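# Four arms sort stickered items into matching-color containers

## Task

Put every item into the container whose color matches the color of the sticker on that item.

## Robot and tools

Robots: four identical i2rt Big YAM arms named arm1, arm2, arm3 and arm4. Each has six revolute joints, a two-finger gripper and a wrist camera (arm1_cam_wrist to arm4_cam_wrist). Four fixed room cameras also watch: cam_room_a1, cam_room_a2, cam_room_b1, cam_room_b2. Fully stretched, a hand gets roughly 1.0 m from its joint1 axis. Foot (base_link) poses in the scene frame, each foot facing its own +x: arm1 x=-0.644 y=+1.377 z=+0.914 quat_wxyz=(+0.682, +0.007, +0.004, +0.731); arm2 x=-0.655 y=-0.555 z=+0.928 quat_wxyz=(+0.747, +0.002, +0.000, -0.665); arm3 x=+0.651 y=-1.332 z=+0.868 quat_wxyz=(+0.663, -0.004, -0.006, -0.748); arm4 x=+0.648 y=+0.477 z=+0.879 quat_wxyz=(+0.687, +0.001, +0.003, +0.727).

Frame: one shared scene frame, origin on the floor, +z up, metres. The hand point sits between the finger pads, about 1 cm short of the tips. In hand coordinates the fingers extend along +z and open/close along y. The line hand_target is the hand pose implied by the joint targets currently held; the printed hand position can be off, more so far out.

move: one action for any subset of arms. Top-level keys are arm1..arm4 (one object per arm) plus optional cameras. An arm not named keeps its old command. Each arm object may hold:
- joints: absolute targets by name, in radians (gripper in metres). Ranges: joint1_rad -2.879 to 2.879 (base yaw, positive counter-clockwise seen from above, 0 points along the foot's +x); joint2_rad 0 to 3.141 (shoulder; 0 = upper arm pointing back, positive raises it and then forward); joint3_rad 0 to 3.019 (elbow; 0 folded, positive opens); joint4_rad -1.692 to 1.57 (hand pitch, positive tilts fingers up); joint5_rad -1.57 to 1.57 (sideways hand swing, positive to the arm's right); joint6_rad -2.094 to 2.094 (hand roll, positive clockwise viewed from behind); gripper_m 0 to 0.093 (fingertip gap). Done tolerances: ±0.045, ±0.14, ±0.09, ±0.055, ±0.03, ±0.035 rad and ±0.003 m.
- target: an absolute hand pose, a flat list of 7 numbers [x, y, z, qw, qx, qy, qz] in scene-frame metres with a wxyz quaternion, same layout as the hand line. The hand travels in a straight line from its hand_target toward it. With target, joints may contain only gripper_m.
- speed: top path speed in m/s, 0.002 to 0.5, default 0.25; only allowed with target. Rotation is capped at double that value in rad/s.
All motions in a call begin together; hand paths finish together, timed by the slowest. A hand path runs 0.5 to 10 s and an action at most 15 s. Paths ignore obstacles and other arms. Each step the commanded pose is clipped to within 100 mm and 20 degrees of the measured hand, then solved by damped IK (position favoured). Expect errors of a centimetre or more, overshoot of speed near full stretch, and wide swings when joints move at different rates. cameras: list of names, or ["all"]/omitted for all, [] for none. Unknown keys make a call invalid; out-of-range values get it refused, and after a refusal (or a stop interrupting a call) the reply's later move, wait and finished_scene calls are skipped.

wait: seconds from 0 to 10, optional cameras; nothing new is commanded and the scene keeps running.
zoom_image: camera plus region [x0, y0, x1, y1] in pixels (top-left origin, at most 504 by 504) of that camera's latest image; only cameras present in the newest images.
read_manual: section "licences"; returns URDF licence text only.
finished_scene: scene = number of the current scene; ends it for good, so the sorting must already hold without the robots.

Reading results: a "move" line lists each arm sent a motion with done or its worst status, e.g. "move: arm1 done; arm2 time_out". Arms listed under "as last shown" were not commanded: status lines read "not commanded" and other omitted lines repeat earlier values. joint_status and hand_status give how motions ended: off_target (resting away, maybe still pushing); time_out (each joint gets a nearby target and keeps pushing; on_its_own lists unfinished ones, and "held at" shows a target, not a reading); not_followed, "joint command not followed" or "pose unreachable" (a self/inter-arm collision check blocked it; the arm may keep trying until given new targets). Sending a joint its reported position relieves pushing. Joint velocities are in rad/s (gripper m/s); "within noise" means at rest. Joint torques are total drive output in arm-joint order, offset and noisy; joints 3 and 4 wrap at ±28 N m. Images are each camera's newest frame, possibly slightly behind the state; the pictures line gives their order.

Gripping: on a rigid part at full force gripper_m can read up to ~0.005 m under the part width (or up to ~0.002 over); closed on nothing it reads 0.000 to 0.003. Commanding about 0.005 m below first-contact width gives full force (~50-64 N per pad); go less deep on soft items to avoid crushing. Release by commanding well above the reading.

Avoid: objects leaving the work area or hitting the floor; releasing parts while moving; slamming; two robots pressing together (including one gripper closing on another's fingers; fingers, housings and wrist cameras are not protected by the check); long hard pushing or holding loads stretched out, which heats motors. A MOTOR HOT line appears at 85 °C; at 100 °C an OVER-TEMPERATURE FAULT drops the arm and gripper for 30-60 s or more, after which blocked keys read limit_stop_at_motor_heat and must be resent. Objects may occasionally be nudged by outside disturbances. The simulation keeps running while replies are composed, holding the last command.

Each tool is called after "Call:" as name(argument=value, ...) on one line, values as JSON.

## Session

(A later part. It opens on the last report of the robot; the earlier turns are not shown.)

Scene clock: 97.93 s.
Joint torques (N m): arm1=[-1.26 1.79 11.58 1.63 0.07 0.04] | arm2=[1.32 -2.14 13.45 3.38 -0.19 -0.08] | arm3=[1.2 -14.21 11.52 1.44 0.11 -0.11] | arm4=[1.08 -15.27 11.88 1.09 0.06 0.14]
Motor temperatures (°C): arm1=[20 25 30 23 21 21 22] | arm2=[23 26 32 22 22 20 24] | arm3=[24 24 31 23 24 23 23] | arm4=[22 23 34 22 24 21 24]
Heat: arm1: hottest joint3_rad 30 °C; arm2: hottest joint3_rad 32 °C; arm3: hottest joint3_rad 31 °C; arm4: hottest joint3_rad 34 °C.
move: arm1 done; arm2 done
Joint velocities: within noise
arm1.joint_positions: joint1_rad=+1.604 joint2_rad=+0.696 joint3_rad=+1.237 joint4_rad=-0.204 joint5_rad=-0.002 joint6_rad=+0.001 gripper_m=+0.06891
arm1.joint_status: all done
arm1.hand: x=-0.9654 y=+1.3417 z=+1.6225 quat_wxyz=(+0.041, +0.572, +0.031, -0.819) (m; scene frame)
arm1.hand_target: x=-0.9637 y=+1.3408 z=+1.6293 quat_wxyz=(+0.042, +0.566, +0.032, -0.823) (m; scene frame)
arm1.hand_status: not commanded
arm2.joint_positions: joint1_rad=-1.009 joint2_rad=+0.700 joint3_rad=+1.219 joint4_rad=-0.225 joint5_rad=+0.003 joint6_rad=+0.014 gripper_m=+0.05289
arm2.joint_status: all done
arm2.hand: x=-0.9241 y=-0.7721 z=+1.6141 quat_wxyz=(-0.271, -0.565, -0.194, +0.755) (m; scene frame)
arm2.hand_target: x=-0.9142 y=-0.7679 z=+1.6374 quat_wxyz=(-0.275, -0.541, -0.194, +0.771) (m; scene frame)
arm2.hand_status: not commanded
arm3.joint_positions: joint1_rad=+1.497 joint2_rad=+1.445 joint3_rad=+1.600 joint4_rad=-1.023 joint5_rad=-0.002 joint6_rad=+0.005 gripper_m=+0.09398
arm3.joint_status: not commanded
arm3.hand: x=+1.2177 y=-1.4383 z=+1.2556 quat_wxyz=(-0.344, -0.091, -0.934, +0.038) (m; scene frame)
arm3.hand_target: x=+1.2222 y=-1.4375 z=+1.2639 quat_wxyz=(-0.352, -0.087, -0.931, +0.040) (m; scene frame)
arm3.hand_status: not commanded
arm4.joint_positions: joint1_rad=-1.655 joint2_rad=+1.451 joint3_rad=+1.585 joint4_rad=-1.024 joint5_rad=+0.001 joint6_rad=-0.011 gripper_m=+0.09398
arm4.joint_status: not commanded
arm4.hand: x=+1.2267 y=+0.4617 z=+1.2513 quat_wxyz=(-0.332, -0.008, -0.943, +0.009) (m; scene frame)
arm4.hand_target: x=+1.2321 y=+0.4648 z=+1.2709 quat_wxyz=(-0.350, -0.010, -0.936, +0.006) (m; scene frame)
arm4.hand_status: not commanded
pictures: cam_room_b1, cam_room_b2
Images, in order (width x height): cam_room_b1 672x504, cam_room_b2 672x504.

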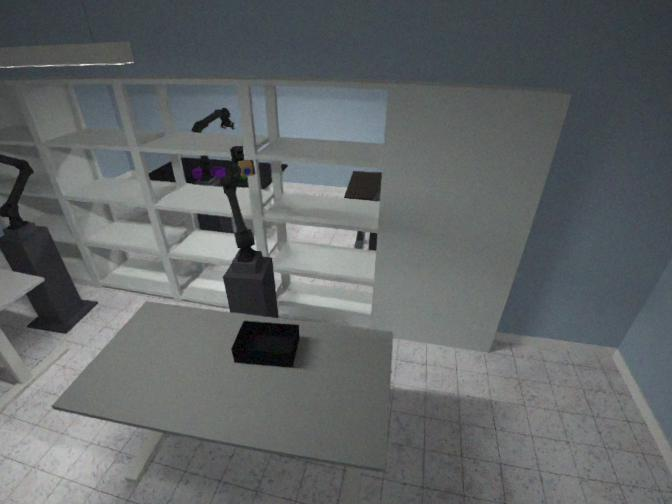

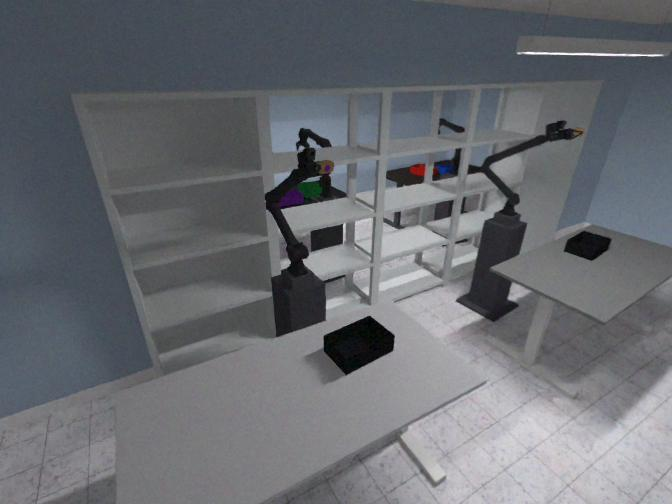

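Call:
move(arm1={"joints":{"joint4_rad":-1.5}}, arm2={"joints":{"joint3_rad":1.25,"joint4_rad":-1.5}}, arm3={"joints":{"joint2_rad":0.7,"joint3_rad":1.0,"joint4_rad":-1.2}}, arm4={"joints":{"joint2_rad":0.7,"joint3_rad":1.0,"joint4_rad":-1.2}}, cameras=[])

Call:
move(arm1={"joints":{"joint1_rad":-2.225}}, arm2={"joints":{"joint1_rad":0.92}}, arm3={"joints":{"joint1_rad":-1.95}}, arm4={"joints":{"joint1_rad":0.9}}, cameras=["cam_room_b1","cam_room_b2"])

Call:
move(arm1={"target":[-0.35,1.18,1.12,0.2381,0.2791,0.9275,-0.0717],"speed":0.25}, arm2={"target":[-0.347,-0.741,1.12,0.2397,0.2588,0.9334,-0.0665],"speed":0.25}, cameras=[])

Call:
move(arm1={"target":[-0.005,0.948,1.09,0.2381,0.2791,0.9275,-0.0717],"speed":0.25}, arm2={"target":[-0.005,-0.946,1.09,0.2397,0.2588,0.9334,-0.0665],"speed":0.25}, cameras=["arm1_cam_wrist","arm2_cam_wrist"])

Scene clock: 112.07 s.
Joint torques (N m): arm1=[-1.49 1.9 11.04 1.01 0.08 -0.02] | arm2=[1.32 -1.73 13 1.4 -0.18 -0.07] | arm3=[1.49 -1.38 9.07 1.17 0.12 -0.09] | arm4=[1.61 -1.96 9.01 0.72 0.05 0.17]
Motor temperatures (°C): arm1=[20 24 32 23 21 21 22] | arm2=[23 25 34 22 22 20 24] | arm3=[24 24 32 23 24 23 23] | arm4=[22 23 35 22 24 21 24]
Heat: arm1: hottest joint3_rad 32 °C; arm2: hottest joint3_rad 34 °C; arm3: hottest joint3_rad 32 °C; arm4: hottest joint3_rad 35 °C.
move: arm1 done; arm2 done; arm3 done; arm4 done
Joint velocities: within noise
arm1.joint_positions: joint1_rad=+1.604 joint2_rad=+0.697 joint3_rad=+1.237 joint4_rad=-1.492 joint5_rad=-0.002 joint6_rad=+0.001 gripper_m=+0.06891
arm1.joint_status: all done
arm1.hand: x=-0.8811 y=+1.3515 z=+1.3396 quat_wxyz=(+0.015, +0.949, +0.048, -0.311) (m; scene frame)
arm1.hand_target: x=-0.8803 y=+1.3508 z=+1.3437 quat_wxyz=(+0.014, +0.949, +0.051, -0.312) (m; scene frame)
arm1.hand_status: not commanded
arm2.joint_positions: joint1_rad=-1.009 joint2_rad=+0.700 joint3_rad=+1.219 joint4_rad=-1.488 joint5_rad=+0.003 joint6_rad=+0.014 gripper_m=+0.05289
arm2.joint_status: all done
arm2.hand: x=-0.8486 y=-0.7107 z=+1.3405 quat_wxyz=(-0.098, -0.903, -0.311, +0.278) (m; scene frame)
arm2.hand_target: x=-0.8455 y=-0.7112 z=+1.3533 quat_wxyz=(-0.102, -0.897, -0.320, +0.286) (m; scene frame)
arm2.hand_status: not commanded
arm3.joint_positions: joint1_rad=+1.497 joint2_rad=+0.697 joint3_rad=+1.006 joint4_rad=-1.197 joint5_rad=-0.002 joint6_rad=+0.005 gripper_m=+0.09398
arm3.joint_status: all done
arm3.hand: x=+0.9389 y=-1.3838 z=+1.2196 quat_wxyz=(-0.335, -0.092, -0.937, +0.037) (m; scene frame)
arm3.hand_target: x=+0.9387 y=-1.3832 z=+1.2152 quat_wxyz=(-0.329, -0.088, -0.940, +0.038) (m; scene frame)
arm3.hand_status: not commanded
arm4.joint_positions: joint1_rad=-1.655 joint2_rad=+0.697 joint3_rad=+1.001 joint4_rad=-1.192 joint5_rad=+0.001 joint6_rad=-0.011 gripper_m=+0.09398
arm4.joint_status: all done
arm4.hand: x=+0.9439 y=+0.4696 z=+1.2269 quat_wxyz=(-0.333, -0.008, -0.943, +0.009) (m; scene frame)
arm4.hand_target: x=+0.9431 y=+0.4713 z=+1.2245 quat_wxyz=(-0.327, -0.010, -0.945, +0.005) (m; scene frame)
arm4.hand_status: not commanded
pictures: none
No camera images: "cameras" was empty.

Scene clock: 114.67 s.
Joint torques (N m): arm1=[-2.14 1.49 11.41 1.03 -0.03 0.02] | arm2=[1.14 -1.44 12.97 1.43 0.06 -0.06] | arm3=[0.67 -2.14 9.11 1.14 -0.08 -0.09] | arm4=[1.14 -1.38 8.98 0.79 0.17 0.17]
Motor temperatures (°C): arm1=[20 24 32 23 21 21 22] | arm2=[23 25 34 22 22 20 24] | arm3=[24 24 31 23 24 23 23] | arm4=[22 23 35 22 24 21 24]
Heat: arm1: hottest joint3_rad 32 °C; arm2: hottest joint3_rad 34 °C; arm3: hottest joint3_rad 31 °C; arm4: hottest joint3_rad 35 °C.
move: arm1 done; arm2 done; arm3 done; arm4 done
Joint velocities: within noise
arm1.joint_positions: joint1_rad=-2.218 joint2_rad=+0.701 joint3_rad=+1.237 joint4_rad=-1.492 joint5_rad=+0.002 joint6_rad=+0.001 gripper_m=+0.06896
arm1.joint_status: all done
arm1.hand: x=-0.4313 y=+1.2407 z=+1.3314 quat_wxyz=(-0.282, -0.272, -0.916, +0.088) (m; scene frame)
arm1.hand_target: x=-0.4335 y=+1.2406 z=+1.3365 quat_wxyz=(-0.285, -0.275, -0.914, +0.089) (m; scene frame)
arm1.hand_status: not commanded
arm2.joint_positions: joint1_rad=+0.916 joint2_rad=+0.700 joint3_rad=+1.219 joint4_rad=-1.489 joint5_rad=-0.002 joint6_rad=+0.013 gripper_m=+0.05287
arm2.joint_status: all done
arm2.hand: x=-0.4441 y=-0.6832 z=+1.3413 quat_wxyz=(-0.287, -0.260, -0.919, +0.074) (m; scene frame)
arm2.hand_target: x=-0.4455 y=-0.6814 z=+1.3541 quat_wxyz=(-0.295, -0.252, -0.918, +0.079) (m; scene frame)
arm2.hand_status: not commanded
arm3.joint_positions: joint1_rad=-1.941 joint2_rad=+0.701 joint3_rad=+1.006 joint4_rad=-1.197 joint5_rad=+0.002 joint6_rad=+0.005 gripper_m=+0.09402
arm3.joint_status: all done
arm3.hand: x=+0.3908 y=-1.1870 z=+1.2150 quat_wxyz=(+0.075, -0.915, +0.234, +0.320) (m; scene frame)
arm3.hand_target: x=+0.3932 y=-1.1857 z=+1.2119 quat_wxyz=(+0.075, -0.916, +0.236, +0.317) (m; scene frame)
arm3.hand_status: not commanded
arm4.joint_positions: joint1_rad=+0.898 joint2_rad=+0.697 joint3_rad=+1.001 joint4_rad=-1.192 joint5_rad=-0.002 joint6_rad=-0.011 gripper_m=+0.09402
arm4.joint_status: all done
arm4.hand: x=+0.4093 y=+0.6490 z=+1.2289 quat_wxyz=(-0.100, +0.899, -0.282, -0.321) (m; scene frame)
arm4.hand_target: x=+0.4098 y=+0.6482 z=+1.2265 quat_wxyz=(-0.097, +0.899, -0.286, -0.315) (m; scene frame)
arm4.hand_status: not commanded
pictures: cam_room_b1, cam_room_b2
Images, in order (width x height): cam_room_b1 672x504, cam_room_b2 672x504.

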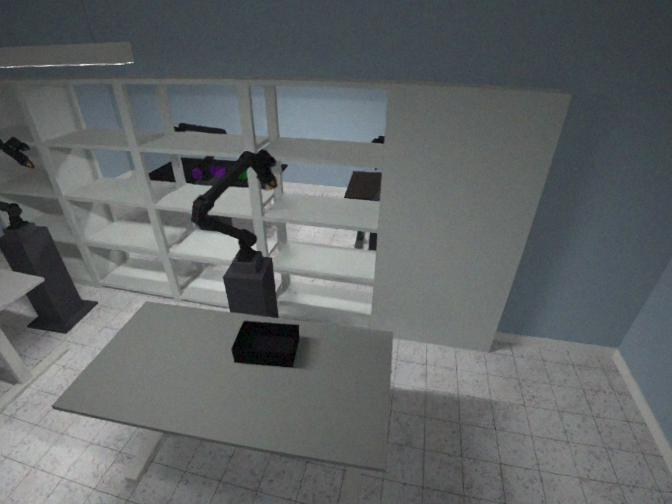

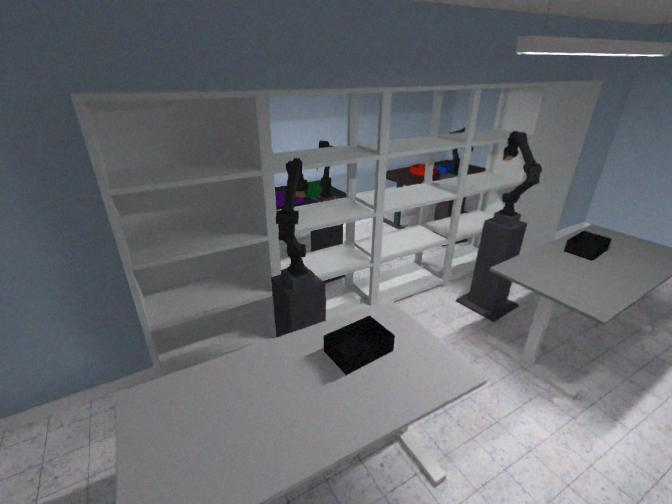

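Scene clock: 116.40 s.
Joint torques (N m): arm1=[-2.78 -2.26 12.21 1.88 -0.07 -0.1] | arm2=[0.97 -6.59 11.07 2.52 0.16 -0.04] | arm3=[0.62 -2.26 9.1 1.11 -0.09 -0.09] | arm4=[1.03 -1.9 8.99 0.76 0.17 0.14]
Motor temperatures (°C): arm1=[20 24 32 23 21 21 22] | arm2=[23 25 34 22 22 20 24] | arm3=[24 24 31 23 24 23 23] | arm4=[22 23 35 22 24 21 24]
Heat: arm1: hottest joint3_rad 32 °C; arm2: hottest joint3_rad 34 °C; arm3: hottest joint3_rad 31 °C; arm4: hottest joint3_rad 35 °C.
move: arm1 off_target; arm2 done
Joint velocities: within noise
arm1.joint_positions: joint1_rad=-2.228 joint2_rad=+0.937 joint3_rad=+0.789 joint4_rad=-0.940 joint5_rad=-0.011 joint6_rad=-0.003 gripper_m=+0.06896
arm1.joint_status: not commanded
arm1.hand: x=-0.3534 y=+1.1868 z=+1.1110 quat_wxyz=(-0.223, -0.279, -0.932, +0.066) (m; scene frame)
arm1.hand_target: x=-0.3502 y=+1.1802 z=+1.1201 quat_wxyz=(-0.238, -0.279, -0.928, +0.072) (m; scene frame)
arm1.hand_status: off_target (0.012 m and 1.9 deg from the pose sent, 0.234 m and 5.6 deg at the start)
arm2.joint_positions: joint1_rad=+0.916 joint2_rad=+0.979 joint3_rad=+0.783 joint4_rad=-0.890 joint5_rad=+0.002 joint6_rad=+0.013 gripper_m=+0.05287
arm2.joint_status: not commanded
arm2.hand: x=-0.3499 y=-0.7392 z=+1.1190 quat_wxyz=(-0.232, -0.265, -0.934, +0.061) (m; scene frame)
arm2.hand_target: x=-0.3470 y=-0.7409 z=+1.1200 quat_wxyz=(-0.240, -0.259, -0.933, +0.066) (m; scene frame)
arm2.hand_status: done (0.004 m and 1.3 deg from the pose sent, 0.248 m and 5.7 deg at the start)
arm3, arm4: as last shown
pictures: none
No camera images: "cameras" was empty.

Scene clock: 118.83 s.
Joint torques (N m): arm1=[-2.14 -18.78 17.51 0.77 0.04 0.01] | arm2=[0.73 -21.89 16.95 1.14 0.1 -0.06] | arm3=[0.5 -2.08 9.14 1.13 -0.08 -0.1] | arm4=[0.97 -1.2 9.02 0.8 0.14 0.16]
Motor temperatures (°C): arm1=[20 24 32 23 21 21 22] | arm2=[23 25 34 22 22 20 24] | arm3=[24 24 31 23 24 23 23] | arm4=[22 23 35 22 24 21 24]
Heat: arm1: hottest joint3_rad 32 °C; arm2: hottest joint3_rad 34 °C; arm3: hottest joint3_rad 31 °C; arm4: hottest joint3_rad 35 °C.
move: arm1 off_target; arm2 off_target
Joint velocities: within noise
arm1.joint_positions: joint1_rad=-2.228 joint2_rad=+2.065 joint3_rad=+1.921 joint4_rad=-0.965 joint5_rad=-0.011 joint6_rad=-0.003 gripper_m=+0.06896
arm1.joint_status: not commanded
arm1.hand: x=-0.0179 y=+0.9623 z=+1.0597 quat_wxyz=(-0.213, -0.280, -0.934, +0.062) (m; scene frame)
arm1.hand_target: x=-0.0068 y=+0.9492 z=+1.0903 quat_wxyz=(-0.239, -0.279, -0.927, +0.072) (m; scene frame)
arm1.hand_status: off_target (0.036 m and 3.2 deg from the pose sent, 0.423 m and 1.9 deg at the start)
arm2.joint_positions: joint1_rad=+0.916 joint2_rad=+2.038 joint3_rad=+1.849 joint4_rad=-0.909 joint5_rad=+0.002 joint6_rad=+0.013 gripper_m=+0.05287
arm2.joint_status: not commanded
arm2.hand: x=-0.0201 y=-0.9359 z=+1.0754 quat_wxyz=(-0.226, -0.265, -0.935, +0.060) (m; scene frame)
arm2.hand_target: x=-0.0062 y=-0.9452 z=+1.0900 quat_wxyz=(-0.240, -0.259, -0.933, +0.067) (m; scene frame)
arm2.hand_status: off_target (0.023 m and 1.9 deg from the pose sent, 0.403 m and 1.3 deg at the start)
arm3, arm4: as last shown
pictures: arm1_cam_wrist, arm2_cam_wrist
Images, in order (width x height): arm1_cam_wrist 672x504, arm2_cam_wrist 672x504.

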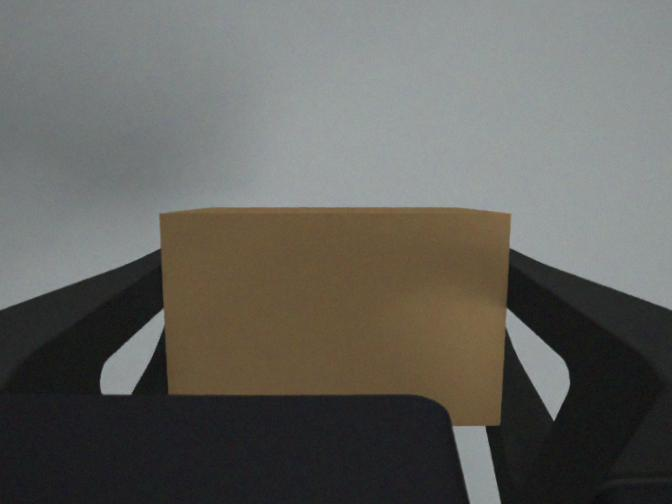

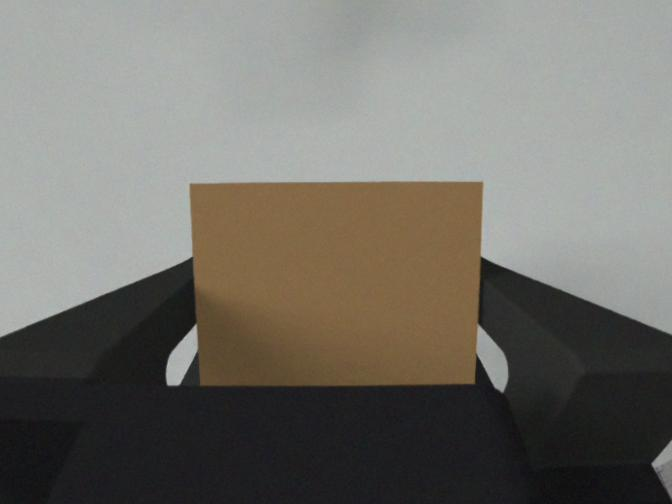

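Call:
move(arm1={"target":[-0.005,0.948,1.035,0.2381,0.2791,0.9275,-0.0717],"speed":0.12}, arm2={"target":[-0.005,-0.946,1.04,0.2397,0.2588,0.9334,-0.0665],"speed":0.12}, cameras=[])

Call:
move(arm1={"target":[-0.005,0.948,1.015,0.2381,0.2791,0.9275,-0.0717],"speed":0.05}, arm2={"target":[-0.005,-0.946,1.02,0.2397,0.2588,0.9334,-0.0665],"speed":0.05}, cameras=[])

Call:
move(arm1={"target":[-0.005,0.948,1.0,0.2381,0.2791,0.9275,-0.0717],"speed":0.04}, arm2={"target":[-0.005,-0.946,1.005,0.2397,0.2588,0.9334,-0.0665],"speed":0.04}, cameras=[])

Call:
move(arm1={"target":[-0.005,0.948,0.99,0.2381,0.2791,0.9275,-0.0717],"speed":0.03}, arm2={"target":[-0.005,-0.946,0.993,0.2397,0.2588,0.9334,-0.0665],"speed":0.03}, cameras=["cam_room_a1","cam_room_a2"])

Scene clock: 130.23 s.
Joint torques (N m): arm1=[-2.08 -18.96 11.74 1.87 0.05 -0.01] | arm2=[0.67 -21.66 10.22 2.63 0.08 -0.07] | arm3=[0.56 -2.02 9.11 1.1 -0.08 -0.1] | arm4=[1.49 -1.67 9.03 0.62 0.15 0.14]
Motor temperatures (°C): arm1=[20 25 34 23 21 21 22] | arm2=[23 26 34 22 22 20 24] | arm3=[24 24 31 23 24 23 23] | arm4=[22 23 36 22 24 21 24]
Heat: arm1: hottest joint3_rad 34 °C; arm2: hottest joint3_rad 34 °C; arm3: hottest joint3_rad 31 °C; arm4: hottest joint3_rad 36 °C.
move: arm1 done; arm2 off_target
Joint velocities: within noise
arm1.joint_positions: joint1_rad=-2.228 joint2_rad=+2.095 joint3_rad=+1.892 joint4_rad=-0.868 joint5_rad=-0.011 joint6_rad=-0.003 gripper_m=+0.06896
arm1.joint_status: not commanded
arm1.hand: x=-0.0073 y=+0.9550 z=+1.0345 quat_wxyz=(-0.230, -0.278, -0.930, +0.068) (m; scene frame)
arm1.hand_target: x=-0.0051 y=+0.9480 z=+1.0352 quat_wxyz=(-0.238, -0.279, -0.927, +0.072) (m; scene frame)
arm1.hand_status: done (0.007 m and 1.0 deg from the pose sent, 0.031 m and 3.2 deg at the start)
arm2.joint_positions: joint1_rad=+0.916 joint2_rad=+2.062 joint3_rad=+1.849 joint4_rad=-0.832 joint5_rad=+0.002 joint6_rad=+0.013 gripper_m=+0.05287
arm2.joint_status: not commanded
arm2.hand: x=-0.0057 y=-0.9445 z=+1.0669 quat_wxyz=(-0.251, -0.264, -0.929, +0.067) (m; scene frame)
arm2.hand_target: x=-0.0058 y=-0.9454 z=+1.0403 quat_wxyz=(-0.239, -0.259, -0.933, +0.066) (m; scene frame)
arm2.hand_status: off_target (0.027 m and 1.5 deg from the pose sent, 0.040 m and 1.9 deg at the start)
arm3, arm4: as last shown
pictures: none
No camera images: "cameras" was empty.

Scene clock: 131.23 s.
Joint torques (N m): arm1=[-2.49 -18.43 11.3 1.83 0.04 -0.02] | arm2=[0.62 -21.36 10.44 2.58 0.08 -0.07] | arm3=[0.56 -2.2 9.09 1.13 -0.08 -0.09] | arm4=[0.91 -1.96 8.98 0.73 0.16 0.14]
Motor temperatures (°C): arm1=[20 25 34 23 21 21 22] | arm2=[23 26 34 22 22 20 24] | arm3=[24 24 31 23 24 23 23] | arm4=[22 23 36 22 24 21 24]
Heat: arm1: hottest joint3_rad 34 °C; arm2: hottest joint3_rad 34 °C; arm3: hottest joint3_rad 31 °C; arm4: hottest joint3_rad 36 °C.
move: arm1 done; arm2 off_target
Joint velocities: within noise
arm1.joint_positions: joint1_rad=-2.228 joint2_rad=+2.101 joint3_rad=+1.865 joint4_rad=-0.824 joint5_rad=-0.011 joint6_rad=-0.003 gripper_m=+0.06896
arm1.joint_status: not commanded
arm1.hand: x=-0.0064 y=+0.9543 z=+1.0213 quat_wxyz=(-0.235, -0.278, -0.929, +0.069) (m; scene frame)
arm1.hand_target: x=-0.0052 y=+0.9481 z=+1.0150 quat_wxyz=(-0.238, -0.279, -0.928, +0.072) (m; scene frame)
arm1.hand_status: done (0.009 m and 0.5 deg from the pose sent, 0.021 m and 1.0 deg at the start)
arm2.joint_positions: joint1_rad=+0.916 joint2_rad=+2.077 joint3_rad=+1.818 joint4_rad=-0.788 joint5_rad=+0.002 joint6_rad=+0.013 gripper_m=+0.05287
arm2.joint_status: not commanded
arm2.hand: x=-0.0057 y=-0.9444 z=+1.0459 quat_wxyz=(-0.250, -0.264, -0.929, +0.066) (m; scene frame)
arm2.hand_target: x=-0.0057 y=-0.9454 z=+1.0204 quat_wxyz=(-0.240, -0.259, -0.933, +0.066) (m; scene frame)
arm2.hand_status: off_target (0.026 m and 1.4 deg from the pose sent, 0.047 m and 1.5 deg at the start)
arm3, arm4: as last shown
pictures: none
No camera images: "cameras" was empty.

Scene clock: 132.23 s.
Joint torques (N m): arm1=[-3.14 -18.9 11.38 1.8 0.07 0.03] | arm2=[0.73 -21.3 10.28 2.61 0.08 -0.06] | arm3=[0.5 -2.26 9.11 1.1 -0.08 -0.1] | arm4=[1.49 -1.38 8.95 0.73 0.13 0.15]
Motor temperatures (°C): arm1=[20 25 34 23 21 21 22] | arm2=[23 26 34 22 22 20 24] | arm3=[24 24 31 23 24 23 23] | arm4=[22 23 36 22 24 21 24]
Heat: arm1: hottest joint3_rad 34 °C; arm2: hottest joint3_rad 34 °C; arm3: hottest joint3_rad 31 °C; arm4: hottest joint3_rad 36 °C.
move: arm1 done; arm2 off_target
Joint velocities: within noise
arm1.joint_positions: joint1_rad=-2.228 joint2_rad=+2.114 joint3_rad=+1.844 joint4_rad=-0.792 joint5_rad=-0.011 joint6_rad=-0.003 gripper_m=+0.06896
arm1.joint_status: not commanded
arm1.hand: x=-0.0064 y=+0.9542 z=+1.0058 quat_wxyz=(-0.235, -0.278, -0.929, +0.069) (m; scene frame)
arm1.hand_target: x=-0.0051 y=+0.9480 z=+1.0002 quat_wxyz=(-0.238, -0.279, -0.927, +0.072) (m; scene frame)
arm1.hand_status: done (0.009 m and 0.5 deg from the pose sent, 0.022 m and 0.5 deg at the start)
arm2.joint_positions: joint1_rad=+0.916 joint2_rad=+2.089 joint3_rad=+1.799 joint4_rad=-0.756 joint5_rad=+0.002 joint6_rad=+0.013 gripper_m=+0.05287
arm2.joint_status: not commanded
arm2.hand: x=-0.0051 y=-0.9447 z=+1.0317 quat_wxyz=(-0.251, -0.264, -0.929, +0.066) (m; scene frame)
arm2.hand_target: x=-0.0058 y=-0.9454 z=+1.0054 quat_wxyz=(-0.240, -0.259, -0.933, +0.066) (m; scene frame)
arm2.hand_status: off_target (0.027 m and 1.5 deg from the pose sent, 0.041 m and 1.4 deg at the start)
arm3, arm4: as last shown
pictures: none
No camera images: "cameras" was empty.

Scene clock: 133.20 s.
Joint torques (N m): arm1=[-2.43 -18.08 11.02 1.81 0.06 0.02] | arm2=[0.79 -21.6 10.21 2.59 0.08 -0.06] | arm3=[0.5 -2.02 9.07 1.11 -0.07 -0.1] | arm4=[0.91 -1.38 8.98 0.73 0.13 0.13]
Motor temperatures (°C): arm1=[20 25 34 23 21 21 22] | arm2=[23 26 34 22 22 20 24] | arm3=[24 24 31 23 24 23 23] | arm4=[22 23 36 22 24 21 24]
Heat: arm1: hottest joint3_rad 34 °C; arm2: hottest joint3_rad 34 °C; arm3: hottest joint3_rad 31 °C; arm4: hottest joint3_rad 36 °C.
move: arm1 off_target; arm2 off_target
Joint velocities: within noise
arm1.joint_positions: joint1_rad=-2.228 joint2_rad=+2.116 joint3_rad=+1.836 joint4_rad=-0.770 joint5_rad=-0.011 joint6_rad=-0.003 gripper_m=+0.06896
arm1.joint_status: not commanded
arm1.hand: x=-0.0047 y=+0.9531 z=+1.0032 quat_wxyz=(-0.240, -0.277, -0.928, +0.071) (m; scene frame)
arm1.hand_target: x=-0.0053 y=+0.9482 z=+0.9901 quat_wxyz=(-0.238, -0.279, -0.928, +0.072) (m; scene frame)
arm1.hand_status: off_target (0.014 m and 0.3 deg from the pose sent, 0.017 m and 0.6 deg at the start)
arm2.joint_positions: joint1_rad=+0.916 joint2_rad=+2.100 joint3_rad=+1.786 joint4_rad=-0.731 joint5_rad=+0.002 joint6_rad=+0.013 gripper_m=+0.05287
arm2.joint_status: not commanded
arm2.hand: x=-0.0046 y=-0.9450 z=+1.0203 quat_wxyz=(-0.251, -0.264, -0.929, +0.067) (m; scene frame)
arm2.hand_target: x=-0.0059 y=-0.9454 z=+0.9934 quat_wxyz=(-0.240, -0.259, -0.933, +0.066) (m; scene frame)
arm2.hand_status: off_target (0.027 m and 1.5 deg from the pose sent, 0.039 m and 1.5 deg at the start)
arm3, arm4: as last shown
pictures: cam_room_a1, cam_room_a2
Images, in order (width x height): cam_room_a1 672x504, cam_room_a2 672x504.

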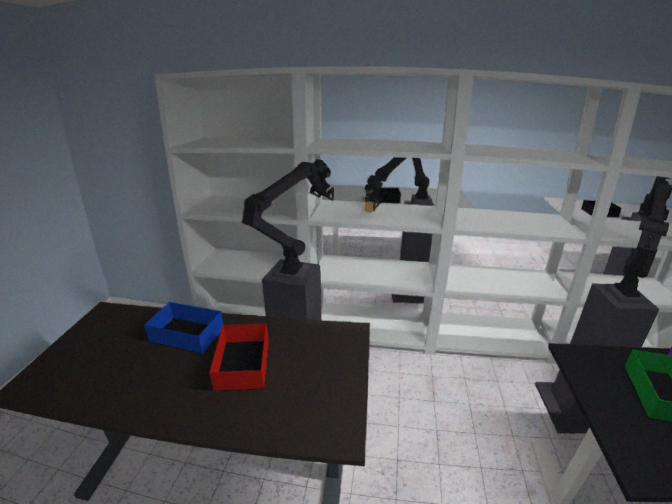

